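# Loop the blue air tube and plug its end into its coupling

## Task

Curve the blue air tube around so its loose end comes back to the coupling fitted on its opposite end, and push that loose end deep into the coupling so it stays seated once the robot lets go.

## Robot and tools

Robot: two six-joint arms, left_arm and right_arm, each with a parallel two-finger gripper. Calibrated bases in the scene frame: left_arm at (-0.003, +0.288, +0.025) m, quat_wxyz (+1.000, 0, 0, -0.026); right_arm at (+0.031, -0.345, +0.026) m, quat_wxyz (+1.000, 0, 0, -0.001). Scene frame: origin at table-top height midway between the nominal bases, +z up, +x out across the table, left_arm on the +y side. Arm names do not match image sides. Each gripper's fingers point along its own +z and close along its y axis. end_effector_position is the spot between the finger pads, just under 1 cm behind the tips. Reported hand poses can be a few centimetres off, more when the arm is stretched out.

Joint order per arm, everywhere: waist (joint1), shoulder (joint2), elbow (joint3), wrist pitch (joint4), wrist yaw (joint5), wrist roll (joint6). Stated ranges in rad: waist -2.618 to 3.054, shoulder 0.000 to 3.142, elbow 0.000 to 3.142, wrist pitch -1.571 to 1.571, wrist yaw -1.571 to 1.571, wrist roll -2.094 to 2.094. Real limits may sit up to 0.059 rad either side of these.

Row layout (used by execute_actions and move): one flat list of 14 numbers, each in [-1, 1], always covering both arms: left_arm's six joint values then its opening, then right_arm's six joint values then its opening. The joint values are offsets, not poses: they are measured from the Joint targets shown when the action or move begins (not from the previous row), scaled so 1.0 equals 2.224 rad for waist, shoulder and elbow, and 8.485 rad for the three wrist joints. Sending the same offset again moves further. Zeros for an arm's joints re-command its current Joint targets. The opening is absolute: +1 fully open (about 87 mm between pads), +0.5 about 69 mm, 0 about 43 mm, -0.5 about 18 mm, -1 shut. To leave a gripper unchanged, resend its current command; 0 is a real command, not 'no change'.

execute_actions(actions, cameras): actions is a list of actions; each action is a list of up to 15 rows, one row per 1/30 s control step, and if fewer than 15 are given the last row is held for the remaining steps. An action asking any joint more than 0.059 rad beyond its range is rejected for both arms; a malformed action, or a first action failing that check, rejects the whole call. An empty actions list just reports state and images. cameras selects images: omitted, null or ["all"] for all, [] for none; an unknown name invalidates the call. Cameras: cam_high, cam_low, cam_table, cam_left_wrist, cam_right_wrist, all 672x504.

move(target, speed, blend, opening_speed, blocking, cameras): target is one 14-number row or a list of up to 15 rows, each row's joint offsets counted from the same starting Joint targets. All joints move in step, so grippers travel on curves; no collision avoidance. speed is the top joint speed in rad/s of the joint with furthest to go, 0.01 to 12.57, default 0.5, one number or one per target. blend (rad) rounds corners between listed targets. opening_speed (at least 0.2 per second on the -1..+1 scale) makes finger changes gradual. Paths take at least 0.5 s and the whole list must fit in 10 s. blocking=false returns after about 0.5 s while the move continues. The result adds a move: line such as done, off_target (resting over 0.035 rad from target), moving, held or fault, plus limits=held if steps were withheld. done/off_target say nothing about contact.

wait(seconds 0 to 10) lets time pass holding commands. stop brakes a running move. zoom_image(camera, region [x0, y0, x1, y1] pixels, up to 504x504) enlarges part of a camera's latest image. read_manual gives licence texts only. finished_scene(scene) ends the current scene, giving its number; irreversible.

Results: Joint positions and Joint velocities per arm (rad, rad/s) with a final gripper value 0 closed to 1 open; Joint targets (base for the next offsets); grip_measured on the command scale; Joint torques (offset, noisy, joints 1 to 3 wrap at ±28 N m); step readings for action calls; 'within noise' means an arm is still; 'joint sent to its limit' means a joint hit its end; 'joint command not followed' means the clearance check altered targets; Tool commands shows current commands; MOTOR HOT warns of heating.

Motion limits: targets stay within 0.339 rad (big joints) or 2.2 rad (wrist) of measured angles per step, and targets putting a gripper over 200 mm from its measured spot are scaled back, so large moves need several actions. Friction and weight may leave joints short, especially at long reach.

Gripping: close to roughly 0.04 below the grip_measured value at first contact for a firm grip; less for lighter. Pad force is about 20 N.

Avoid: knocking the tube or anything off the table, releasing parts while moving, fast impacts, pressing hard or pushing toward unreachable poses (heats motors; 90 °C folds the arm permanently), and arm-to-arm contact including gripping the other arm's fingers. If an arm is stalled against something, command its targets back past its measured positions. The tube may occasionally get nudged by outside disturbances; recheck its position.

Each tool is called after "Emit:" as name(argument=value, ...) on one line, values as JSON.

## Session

Emit:
execute_actions(actions=[])

Emit:
zoom_image(camera="cam_table", region=[100, 180, 600, 350])

Scene clock: 0.00 s.
left_arm: end_effector_position=(+0.3733, +0.2710, +0.0733) grip_measured=+0.962 end_effector_quat_wxyz=(+0.592, +0.039, +0.804, -0.042) | right_arm: end_effector_position=(+0.3968, -0.3639, +0.0568) grip_measured=+1.000 end_effector_quat_wxyz=(+0.533, +0.054, +0.843, -0.047)
Joint positions: left_arm=[0.063 1.57 0.308 0.959 0.125 0.016 0.981] | right_arm=[0.015 1.529 0.359 0.724 0.15 0.048 1]
Joint velocities: within noise
Joint torques (N m): no reading
Motor temperatures (°C): left_arm=[28 40 30 29 31 29 28] | right_arm=[27 51 36 29 27 27 30]
Heat: left arm: 40 °C; right arm: 51 °C.
Joint targets: left_arm=[0.063 1.567 0.312 0.952 0.125 0.017] | right_arm=[0.015 1.525 0.365 0.720 0.150 0.048]
Tool commands: left_gripper/opening=+1.0 right_gripper/opening=+1.0

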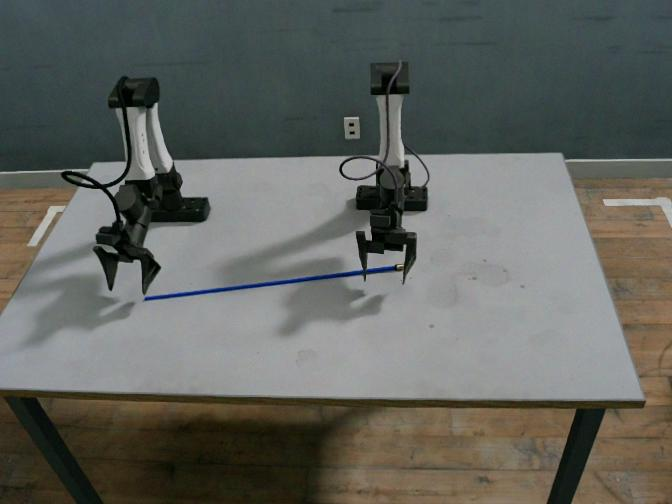

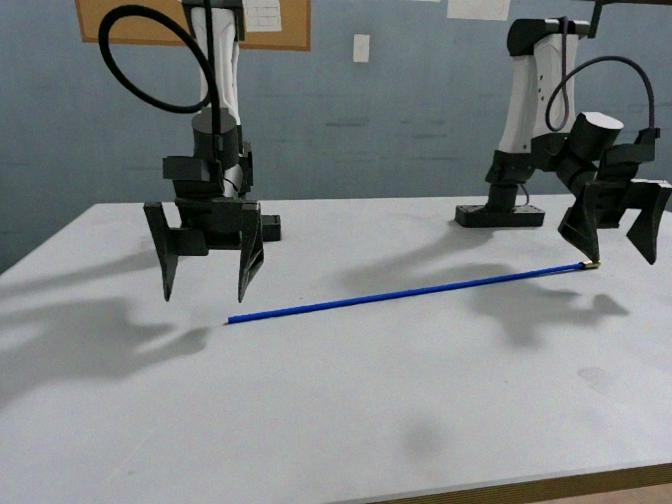

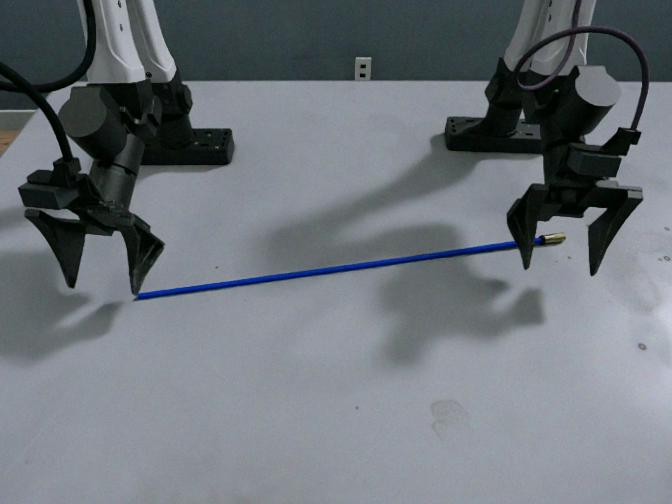

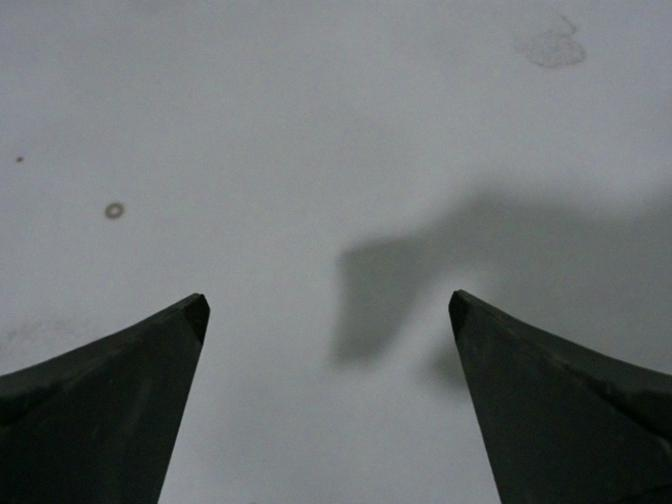

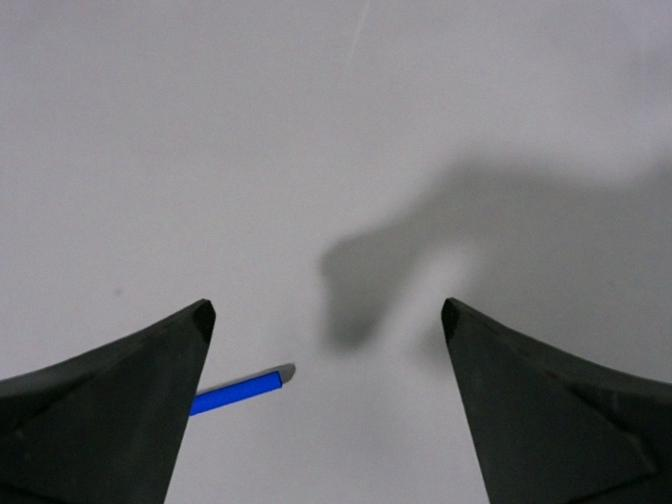

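Scaled by 1.008.

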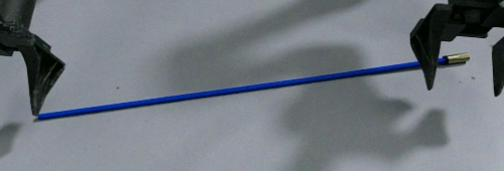

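Emit:
move(target=[[-0.0058,0.0373,0.3004,-0.0497,-0.0029,0.0334,0.3,0.0832,0.0787,0.3305,-0.0495,-0.0059,-0.041,0.3],[-0.0115,0.0656,0.338,-0.2208,-0.0147,0.1654,0.3,0.1717,0.1821,0.437,-0.2001,-0.0177,-0.1603,0.3]], speed=1.2, blend=[0.15,0])

Scene clock: 18.67 s.
left_arm: end_effector_position=(+0.2758, +0.3249, +0.0475) grip_measured=+0.300 end_effector_quat_wxyz=(+0.005, +0.649, +0.761, -0.004) | right_arm: end_effector_position=(+0.3575, -0.2555, +0.0500) grip_measured=+0.300 end_effector_quat_wxyz=(-0.001, +0.748, -0.663, +0.007)
Joint positions: left_arm=[0.045 1.701 1.043 -0.91 0.013 1.405 0.65] | right_arm=[0.394 1.915 1.314 -0.962 0.013 -1.299 0.65]
Joint velocities: within noise
Joint torques (N m): left_arm=[-0.75 -4.6 6.72 0.2 -0.07 0.22] | right_arm=[0.64 -8.55 7.16 0.17 -0.33 -0.29]
Motor temperatures (°C): left_arm=[28 40 31 31 31 29 28] | right_arm=[27 53 38 31 27 27 30]
Heat: left arm: 40 °C; right arm: 53 °C.
Joint targets: left_arm=[0.038 1.712 1.064 -0.922 0.000 1.420] | right_arm=[0.397 1.930 1.337 -0.978 -0.001 -1.312]
move: done

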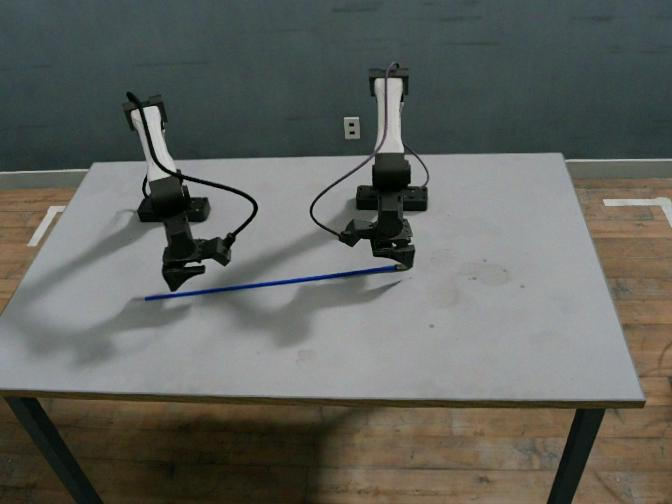

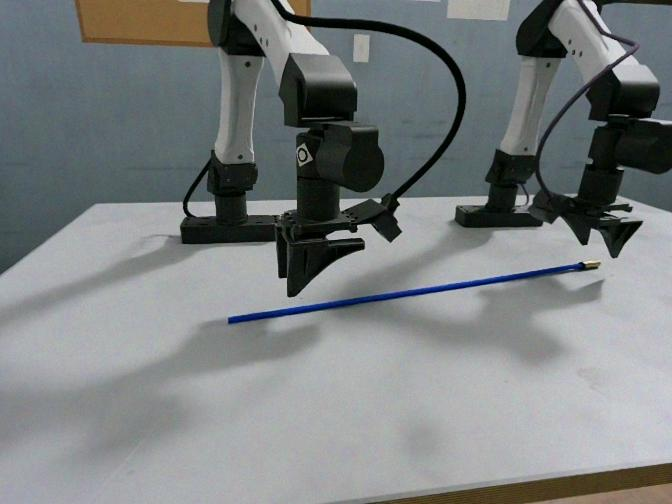

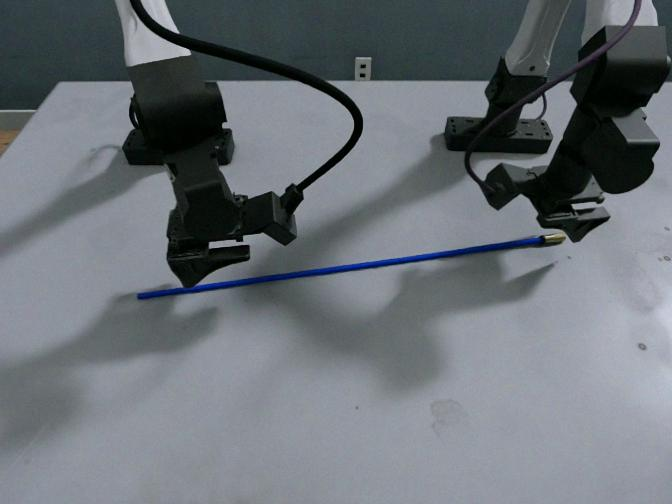

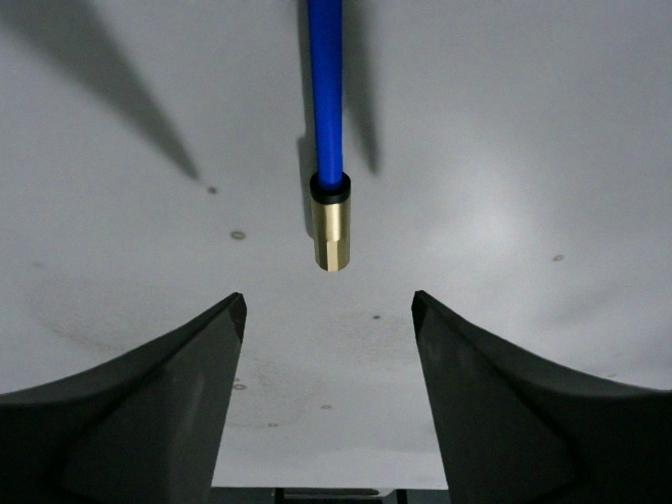

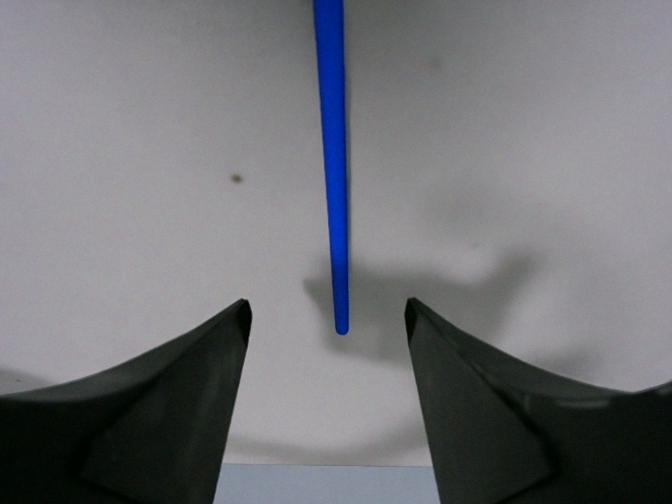

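Emit:
move(target=[[0,0.0355,-0.0387,0.0193,0,-0.0031,0.3,0.0126,0.0414,-0.0265,0.0178,0,0.0013,0.3],[0,0.0355,-0.0387,0.0193,0,-0.0031,-0.9,0.0126,0.0414,-0.0265,0.0178,0,0.0013,-1]], speed=0.3, opening_speed=1.0, cameras=["cam_table","cam_left_wrist","cam_right_wrist"])

Scene clock: 40.40 s.
left_arm: end_effector_position=(+0.2839, +0.3258, +0.0160) grip_measured=-0.623 end_effector_quat_wxyz=(+0.008, +0.647, +0.762, +0.002) | right_arm: end_effector_position=(+0.3639, -0.2425, +0.0126) grip_measured=-0.754 end_effector_quat_wxyz=(+0.000, +0.757, -0.653, +0.007)
Joint positions: left_arm=[0.045 1.778 0.993 -0.772 0.008 1.402 0.188] | right_arm=[0.421 2.009 1.286 -0.842 0.012 -1.3 0.123]
Joint velocities: within noise
Joint torques (N m): left_arm=[-0.34 -4.81 3.22 0.42 0.03 -0.05] | right_arm=[0.76 -9.42 4.37 0.49 -0.32 -0.16]
Motor temperatures (°C): left_arm=[28 41 32 30 31 29 28] | right_arm=[27 55 40 30 27 27 29]
Heat: left arm: 41 °C; right arm: 55 °C.
Joint targets: left_arm=[0.038 1.791 0.978 -0.758 0.000 1.394] | right_arm=[0.425 2.022 1.278 -0.826 -0.001 -1.301]
move: done
Images, in order (width x height): cam_table 672x504, cam_left_wrist 672x504, cam_right_wrist 672x504.

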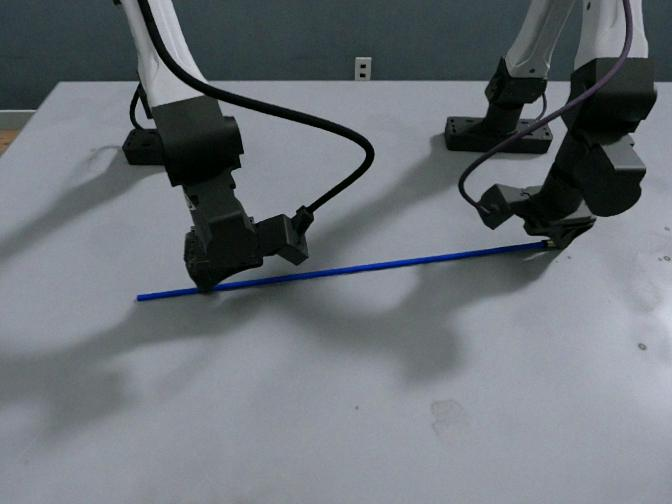

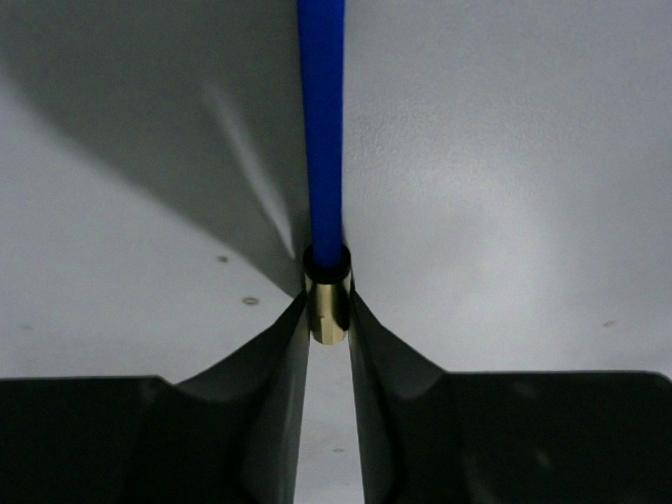

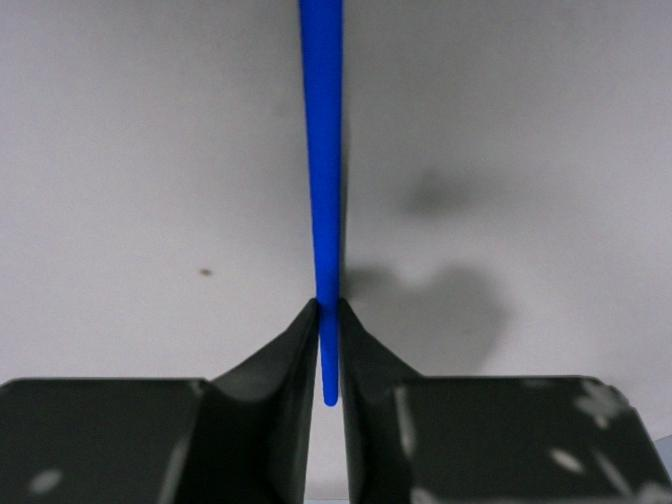

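Emit:
move(target=[[-0.0096,0.1545,0.2355,-0.0212,0,-0.0451,-0.9,-0.0232,0.0412,0.0783,-0.0098,0,0.0739,-1],[-0.0596,0.1949,0.3015,-0.0279,0,-0.1199,-0.9,-0.0341,0.0697,0.1244,-0.0144,0,0.1328,-1],[-0.1123,0.2518,0.3992,-0.0386,0,-0.1954,-0.9,-0.0295,0.1091,0.1905,-0.0214,0,0.1957,-1],[-0.1584,0.3173,0.5173,-0.0524,0,-0.2692,-0.9,-0.0129,0.1487,0.2591,-0.029,0,0.2617,-1],[-0.178,0.3542,0.586,-0.0608,0,-0.336,-0.9,0.0075,0.1774,0.3106,-0.035,0,0.3288,-1],[-0.1857,0.3314,0.5436,-0.0556,0,-0.4064,-0.9,0.0225,0.1565,0.2752,-0.0293,0,0.4008,-1]], speed=0.6, blend=[0.05,0.05,0.05,0.05,0.05,0])

Emit:
zoom_image(camera="cam_low", region=[400, 280, 540, 350])

Emit:
zoom_image(camera="cam_right_wrist", region=[280, 280, 380, 470])

Emit:
zoom_image(camera="cam_table", region=[300, 310, 420, 370])

Emit:
zoom_image(camera="cam_left_wrist", region=[280, 220, 390, 430])

Scene clock: 69.60 s.
left_arm: end_effector_position=(+0.4426, +0.0434, +0.0156) grip_measured=-0.623 end_effector_quat_wxyz=(+0.004, +0.715, -0.699, +0.001) | right_arm: end_effector_position=(+0.4395, -0.0929, +0.0134) grip_measured=-0.753 end_effector_quat_wxyz=(-0.005, +0.714, +0.700, +0.004)
Joint positions: left_arm=[-0.373 2.539 2.208 -1.24 0.009 -2.018 0.188] | right_arm=[0.473 2.385 1.911 -1.091 -0.013 2.062 0.123]
Joint velocities: within noise
Joint torques (N m): left_arm=[0.17 -11.96 3.3 0.36 -0.2 -0.28] | right_arm=[0.61 -15.82 3.77 0.43 0.09 0.24]
Motor temperatures (°C): left_arm=[28 43 32 29 31 29 29] | right_arm=[27 58 40 29 27 27 30]
Heat: left arm: 43 °C; right arm: 58 °C.
Joint targets: left_arm=[-0.375 2.529 2.187 -1.230 0.000 -2.055] | right_arm=[0.475 2.370 1.890 -1.075 -0.001 2.099]
move: off_target (left_arm, right_arm); left_arm: the wrist roll is farthest, 0.036 rad from its target; right_arm: the wrist roll is farthest, 0.037 rad from its target

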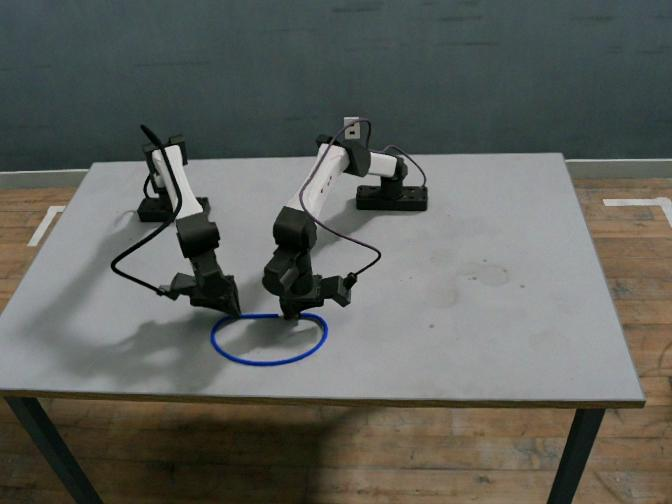

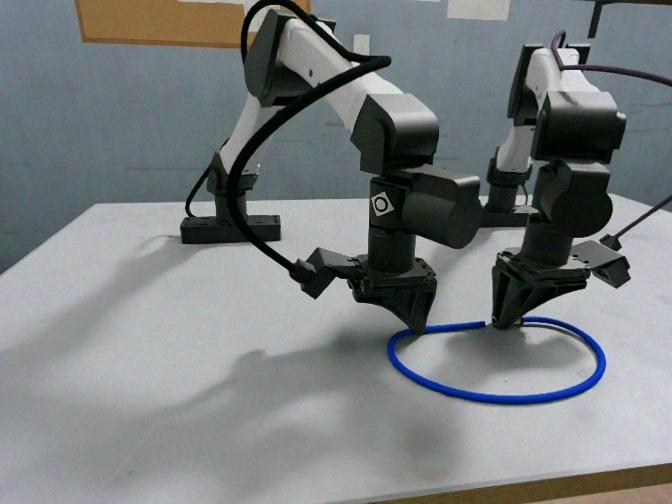

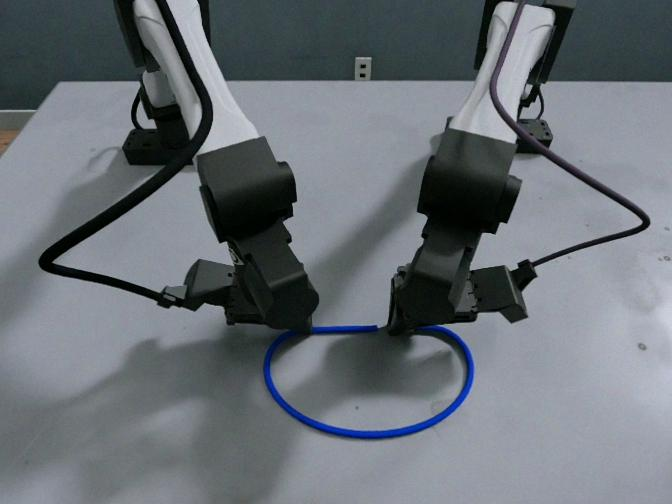

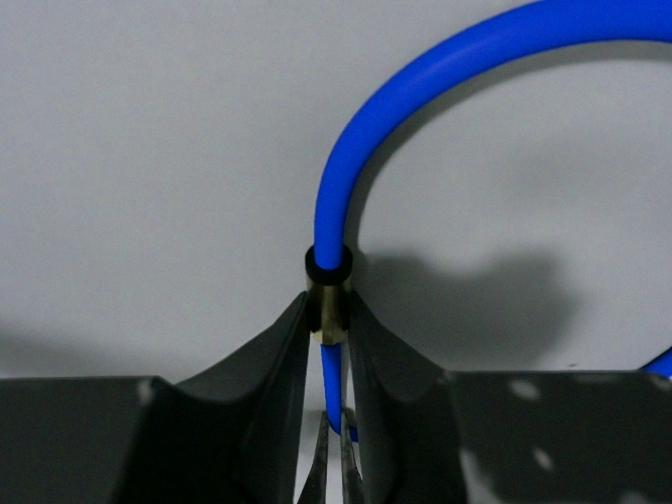

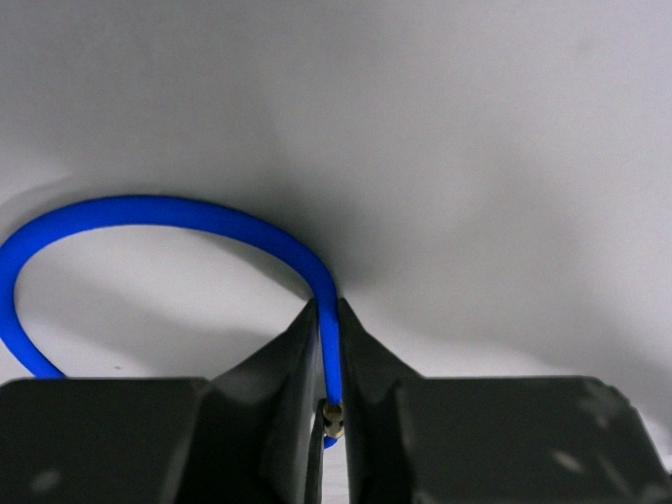

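Scaled by 3.600.

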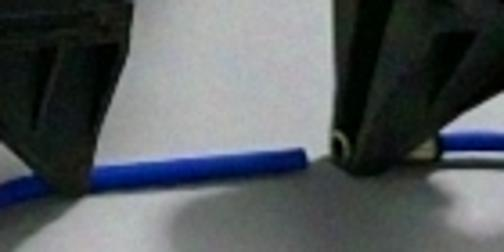

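Scaled by 2.653.

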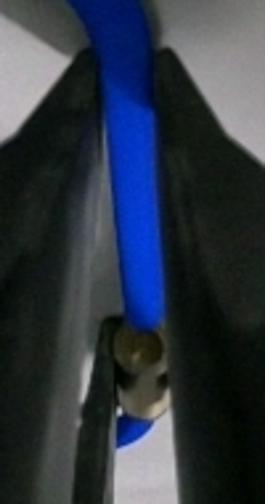

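Scaled by 4.200.

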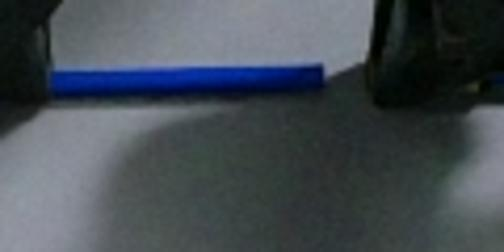

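Scaled by 2.400.

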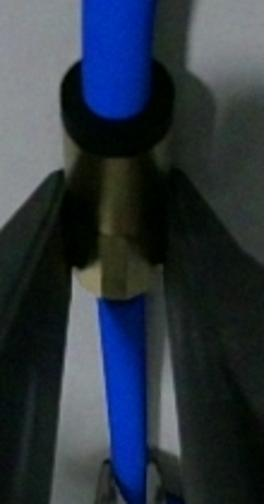

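Emit:
move(target=[0,0,0,0,0,0,-1,0.018,0.0301,0.045,-0.0071,0,0,-1], speed=0.1, cameras=["cam_low","cam_right_wrist","cam_table"])

Emit:
zoom_image(camera="cam_low", region=[400, 280, 540, 350])

Emit:
zoom_image(camera="cam_right_wrist", region=[280, 280, 380, 470])

Emit:
zoom_image(camera="cam_table", region=[300, 310, 420, 370])

Scene clock: 78.13 s.
left_arm: end_effector_position=(+0.4426, +0.0434, +0.0156) grip_measured=-0.623 end_effector_quat_wxyz=(+0.004, +0.715, -0.699, +0.001) | right_arm: end_effector_position=(+0.4364, -0.0771, +0.0143) grip_measured=-0.753 end_effector_quat_wxyz=(-0.001, +0.703, +0.711, +0.002)
Joint positions: left_arm=[-0.373 2.539 2.208 -1.24 0.009 -2.02 0.188] | right_arm=[0.508 2.413 1.967 -1.122 -0.004 2.066 0.123]
Joint velocities: within noise
Joint torques (N m): left_arm=[-0.02 -12.05 3.55 0.39 -0.18 -0.35] | right_arm=[0.96 -12.31 7.25 0.14 -0.02 0.21]
Motor temperatures (°C): left_arm=[28 45 32 29 31 29 29] | right_arm=[27 61 39 29 27 27 30]
Heat: left arm: 45 °C; right arm: 61 °C.
Joint targets: left_arm=[-0.375 2.529 2.187 -1.230 0.000 -2.055] | right_arm=[0.515 2.437 1.990 -1.135 0.000 2.100]
move: done
Images, in order (width x height): cam_low 672x504, cam_table 672x504, cam_right_wrist 672x504.

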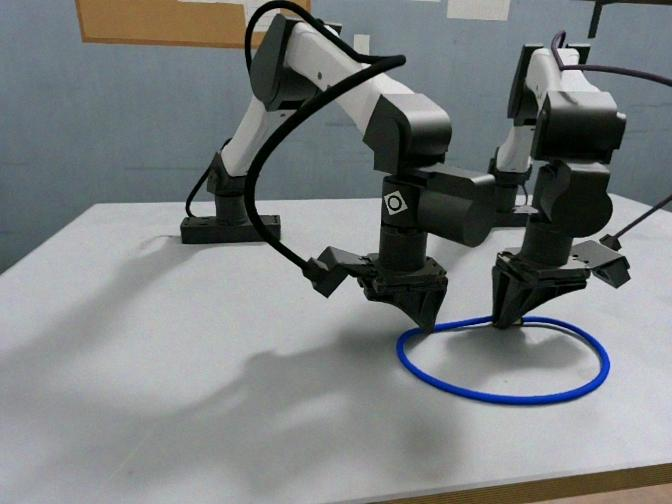

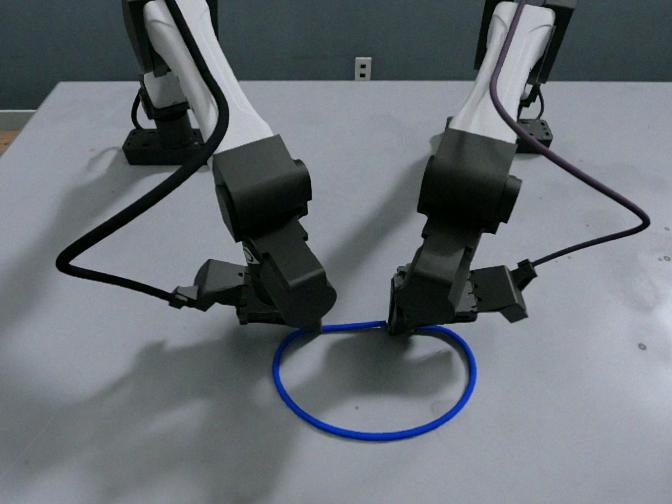

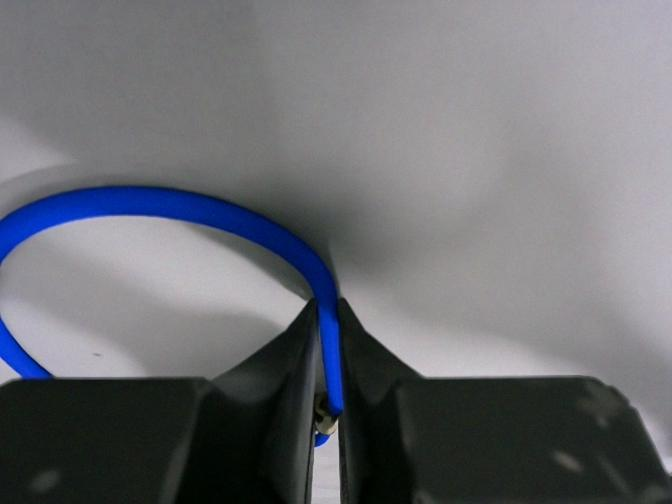

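Scaled by 3.600.

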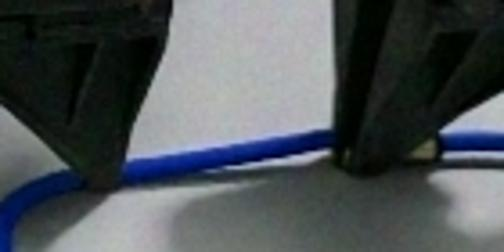

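Scaled by 2.653.

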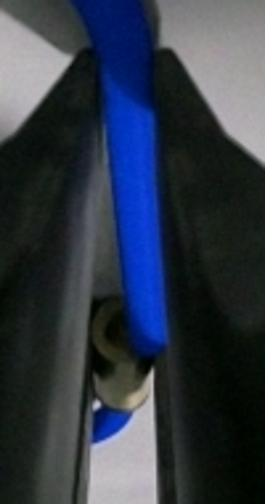

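Scaled by 4.200.

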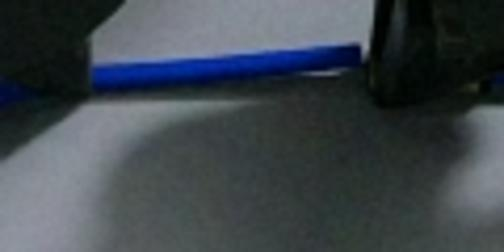

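Emit:
move(target=[[0,0,0,0,0,0,-1,-0.0247,0,0,0,0,0,-1],[0,0,0,0,0,0,-1,-0.0247,0.0072,0.013,-0.0015,0,0,-1],[0,0,0,0,0,0,-1,-0.0069,0.0072,0.013,-0.0015,0,0,-1]], speed=0.12, cameras=["cam_low","cam_right_wrist","cam_table"])

Emit:
zoom_image(camera="cam_low", region=[400, 280, 540, 350])

Emit:
zoom_image(camera="cam_right_wrist", region=[280, 280, 380, 470])

Emit:
zoom_image(camera="cam_table", region=[300, 310, 420, 370])

Scene clock: 89.17 s.
left_arm: end_effector_position=(+0.4427, +0.0434, +0.0156) grip_measured=-0.623 end_effector_quat_wxyz=(+0.004, +0.716, -0.698, +0.001) | right_arm: end_effector_position=(+0.4433, -0.0793, +0.0148) grip_measured=-0.753 end_effector_quat_wxyz=(-0.001, +0.707, +0.707, +0.004)
Joint positions: left_arm=[-0.373 2.539 2.208 -1.24 0.009 -2.021 0.188] | right_arm=[0.497 2.43 1.998 -1.132 -0.004 2.067 0.123]
Joint velocities: within noise
Joint torques (N m): left_arm=[-0.14 -11.9 3.29 0.33 -0.14 -0.32] | right_arm=[0.62 -12.45 7.13 0.1 -0.01 0.23]
Motor temperatures (°C): left_arm=[28 48 32 29 31 29 29] | right_arm=[27 63 39 29 27 27 30]
Heat: left arm: 48 °C; right arm: 63 °C.
Joint targets: left_arm=[-0.375 2.529 2.187 -1.230 0.000 -2.055] | right_arm=[0.500 2.453 2.019 -1.148 -0.001 2.099]
move: done
Images, in order (width x height): cam_low 672x504, cam_table 672x504, cam_right_wrist 672x504.

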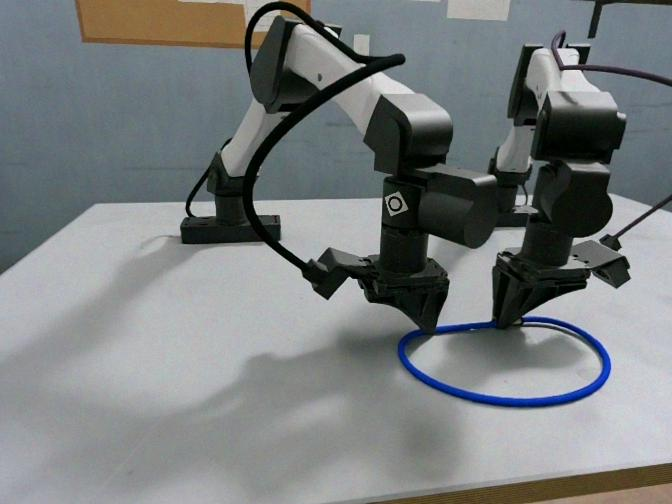

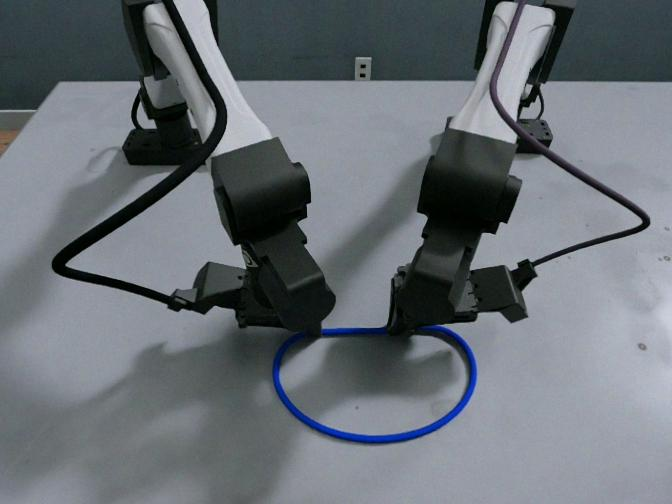

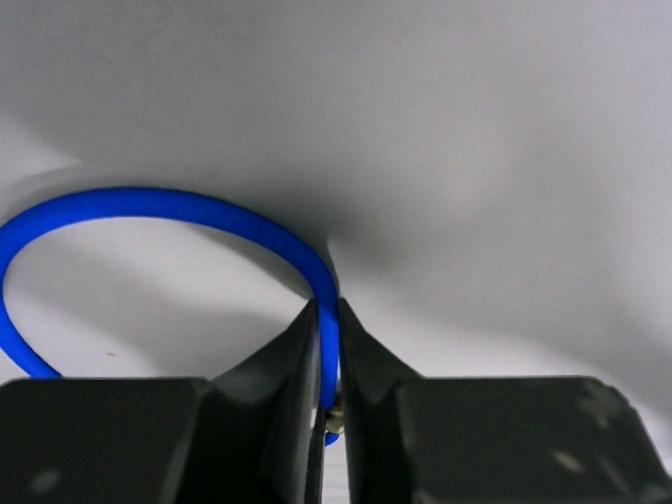

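Scaled by 3.600.

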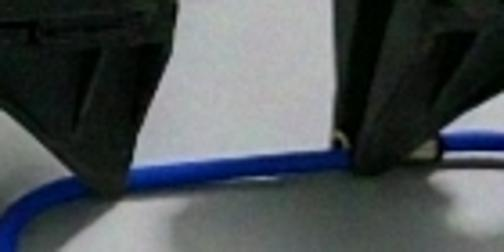

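Scaled by 2.653.

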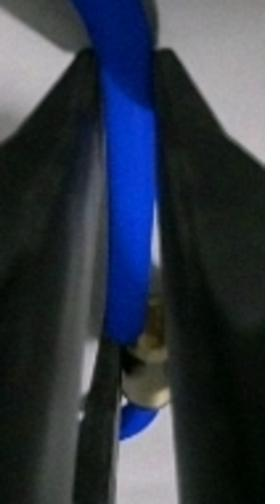

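Scaled by 4.200.

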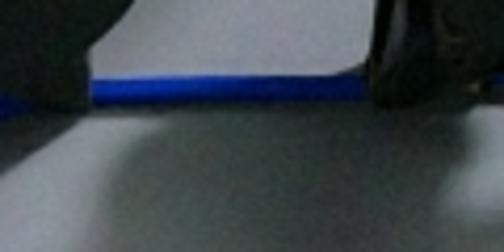

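Emit:
move(target=[[0,0,0,0,0,0,-1,-0.0225,0,0,0,0,0,-1],[0,0,0,0,0,0,-1,-0.0225,-0.0454,-0.0805,0.0121,0,0,-1],[0,0,0,0,0,0,-1,0.0038,-0.0036,-0.0063,0.0008,0,0,-1]], speed=[0.2,0.2,0.1], cameras=["cam_low","cam_right_wrist","cam_table"])

Emit:
zoom_image(camera="cam_low", region=[400, 280, 540, 350])

Emit:
zoom_image(camera="cam_right_wrist", region=[280, 280, 380, 470])

Emit:
zoom_image(camera="cam_table", region=[300, 310, 420, 370])

Scene clock: 108.77 s.
left_arm: end_effector_position=(+0.4427, +0.0434, +0.0156) grip_measured=-0.623 end_effector_quat_wxyz=(+0.004, +0.716, -0.698, +0.001) | right_arm: end_effector_position=(+0.4405, -0.0710, +0.0158) grip_measured=-0.751 end_effector_quat_wxyz=(-0.007, +0.704, +0.710, +0.013)
Joint positions: left_arm=[-0.373 2.539 2.208 -1.24 0.009 -2.021 0.188] | right_arm=[0.509 2.422 1.984 -1.112 -0.02 2.069 0.124]
Joint velocities: within noise
Joint torques (N m): left_arm=[0.03 -11.78 3.29 0.39 -0.12 -0.32] | right_arm=[0.38 -12.46 7.17 -0.01 0.17 0.18]
Motor temperatures (°C): left_arm=[28 52 32 29 31 29 29] | right_arm=[27 66 41 29 27 27 30]
Heat: left arm: 52 °C; right arm: 66 °C.
Joint targets: left_arm=[-0.375 2.529 2.187 -1.230 0.000 -2.055] | right_arm=[0.508 2.445 2.005 -1.141 -0.001 2.099]
move: done
Images, in order (width x height): cam_low 672x504, cam_table 672x504, cam_right_wrist 672x504.

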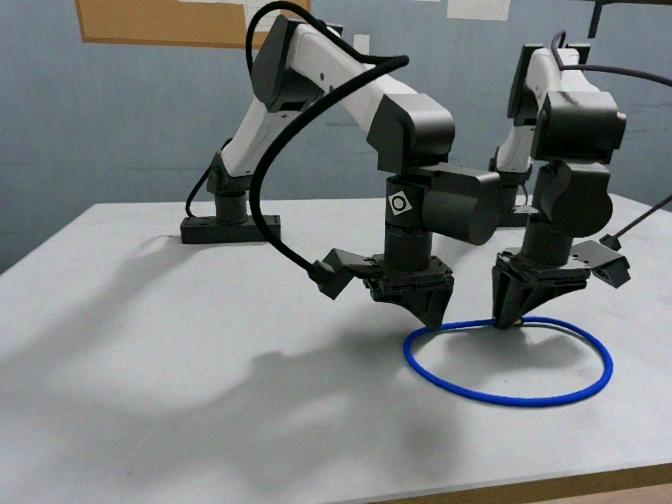

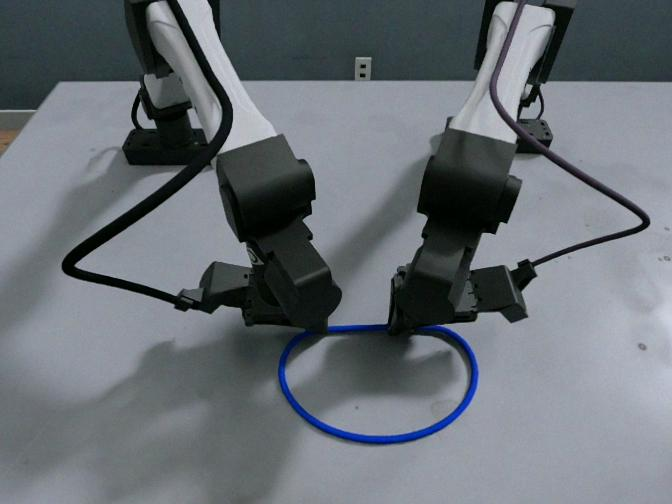

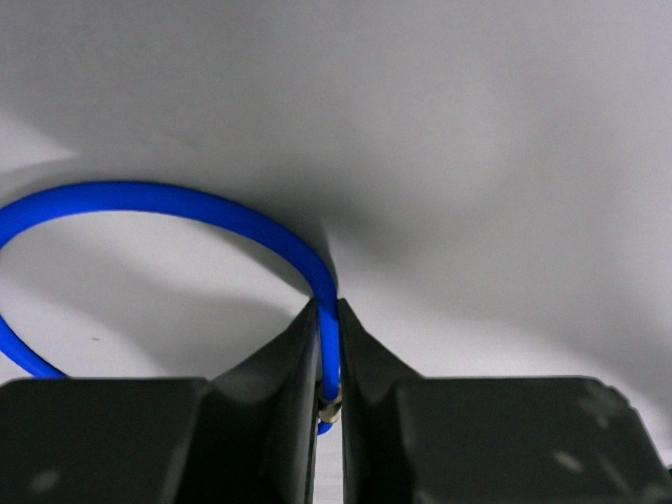

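Scaled by 3.600.

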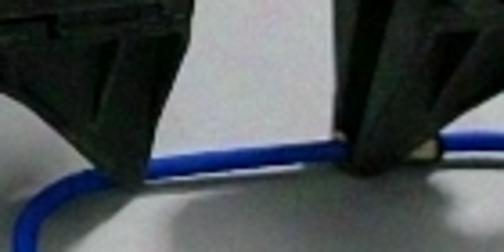

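Scaled by 2.653.

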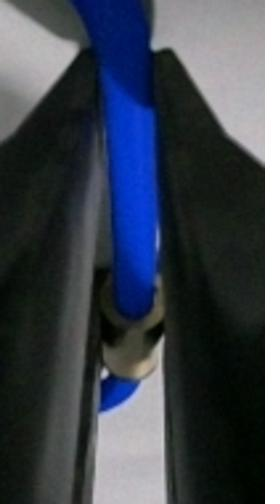

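Scaled by 4.200.

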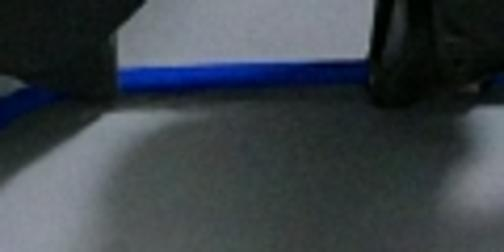

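Emit:
move(target=[[0,0,0,0,0,0,-1,0.0193,0.0211,0.0387,-0.0047,0,0,-1],[0,0,0,0,0,0,-1,0.0355,0.0455,0.083,-0.0098,0,0,-1]], speed=0.12, cameras=["cam_low","cam_right_wrist","cam_table"])

Emit:
zoom_image(camera="cam_low", region=[400, 280, 540, 350])

Emit:
zoom_image(camera="cam_right_wrist", region=[280, 280, 380, 470])

Emit:
zoom_image(camera="cam_table", region=[300, 310, 420, 370])

Scene clock: 117.67 s.
left_arm: end_effector_position=(+0.4428, +0.0447, +0.0158) grip_measured=-0.623 end_effector_quat_wxyz=(+0.002, +0.716, -0.698, +0.000) | right_arm: end_effector_position=(+0.4393, -0.0528, +0.0149) grip_measured=-0.751 end_effector_quat_wxyz=(+0.016, +0.685, +0.728, -0.012)
Joint positions: left_arm=[-0.373 2.539 2.208 -1.242 0.003 -2.021 0.188] | right_arm=[0.562 2.517 2.166 -1.235 0.037 2.072 0.124]
Joint velocities: within noise
Joint torques (N m): left_arm=[0.28 -11.77 3.11 0.35 -0.13 -0.3] | right_arm=[2.37 -12.59 7.45 0.36 -0.44 0.17]
Motor temperatures (°C): left_arm=[28 53 32 29 31 29 29] | right_arm=[27 70 41 29 27 27 30]
Heat: left arm: 53 °C; right arm: 70 °C.
Joint targets: left_arm=[-0.375 2.529 2.187 -1.229 0.000 -2.055] | right_arm=[0.587 2.546 2.189 -1.224 -0.001 2.100]
move: off_target (right_arm); right_arm: the wrist yaw is farthest, 0.038 rad from its target
Images, in order (width x height): cam_low 672x504, cam_table 672x504, cam_right_wrist 672x504.

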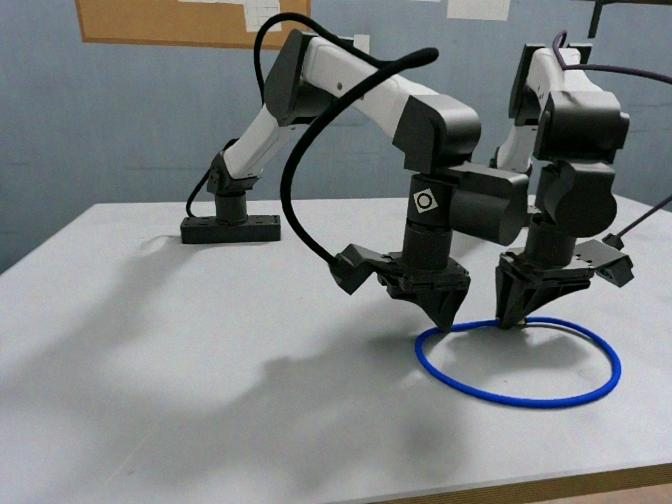

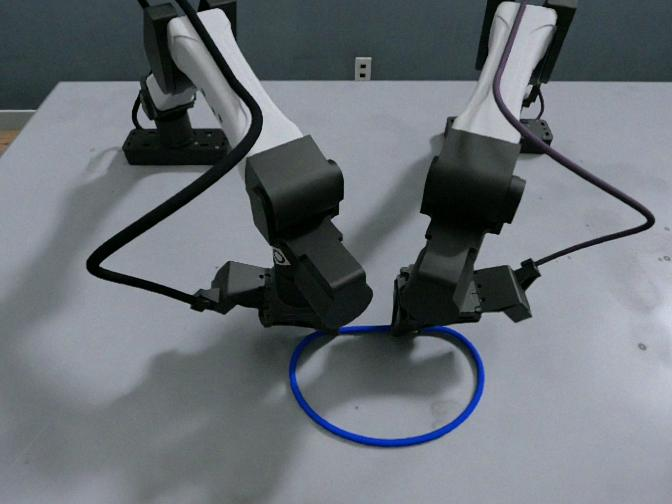

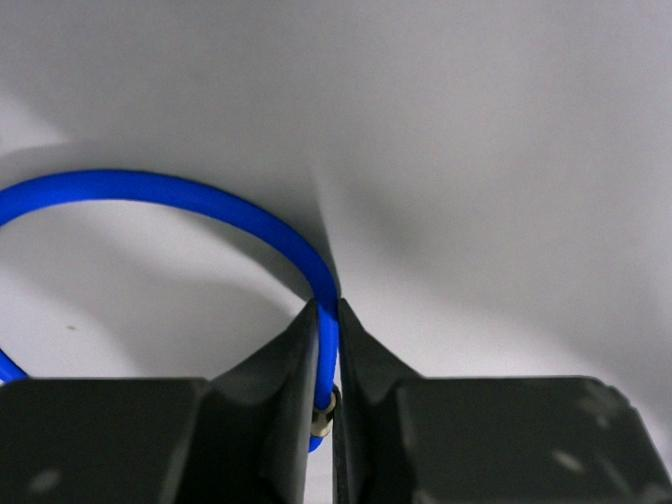

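Scaled by 3.600.

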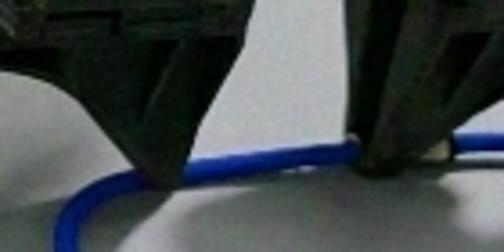

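Scaled by 2.653.

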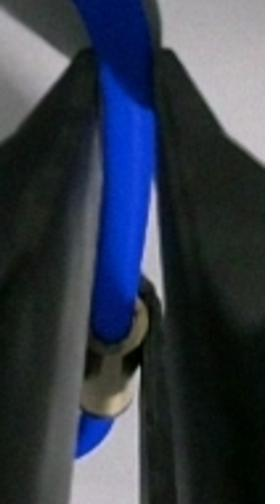

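Scaled by 4.200.

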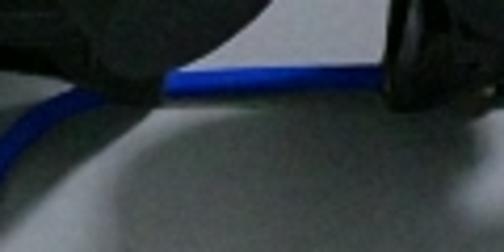

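Emit:
move(target=[0,0,0,0,0,0,-1,0.0054,0.004,0.006,-0.0009,0,0,-1], speed=0.1, cameras=["cam_table"])

Emit:
zoom_image(camera="cam_table", region=[300, 310, 420, 370])

Scene clock: 122.87 s.
left_arm: end_effector_position=(+0.4429, +0.0460, +0.0158) grip_measured=-0.623 end_effector_quat_wxyz=(-0.001, +0.716, -0.698, -0.002) | right_arm: end_effector_position=(+0.4382, -0.0512, +0.0148) grip_measured=-0.751 end_effector_quat_wxyz=(+0.021, +0.683, +0.730, -0.016)
Joint positions: left_arm=[-0.373 2.538 2.208 -1.244 -0.004 -2.021 0.188] | right_arm=[0.57 2.524 2.18 -1.246 0.047 2.073 0.124]
Joint velocities: within noise
Joint torques (N m): left_arm=[0.08 -11.6 3.36 0.41 -0.1 -0.3] | right_arm=[2.73 -12.42 7.27 0.37 -0.57 0.13]
Motor temperatures (°C): left_arm=[28 55 32 29 31 29 29] | right_arm=[27 71 42 29 27 27 30]
Heat: left arm: 55 °C; right arm: 71 °C.
Joint targets: left_arm=[-0.375 2.529 2.187 -1.229 0.000 -2.055] | right_arm=[0.599 2.555 2.203 -1.232 -0.001 2.099]
move: off_target (right_arm); right_arm: the wrist yaw is farthest, 0.048 rad from its target
Images, in order (width x height): cam_table 672x504.

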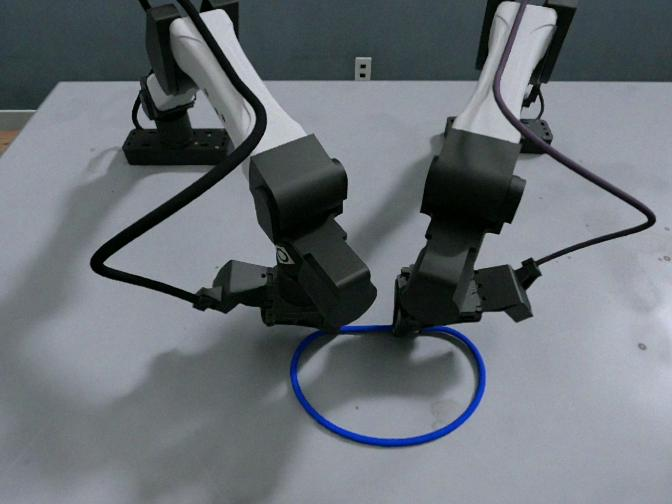

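Scaled by 4.200.

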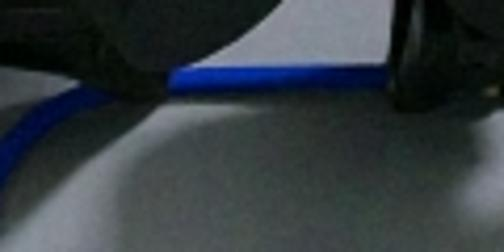

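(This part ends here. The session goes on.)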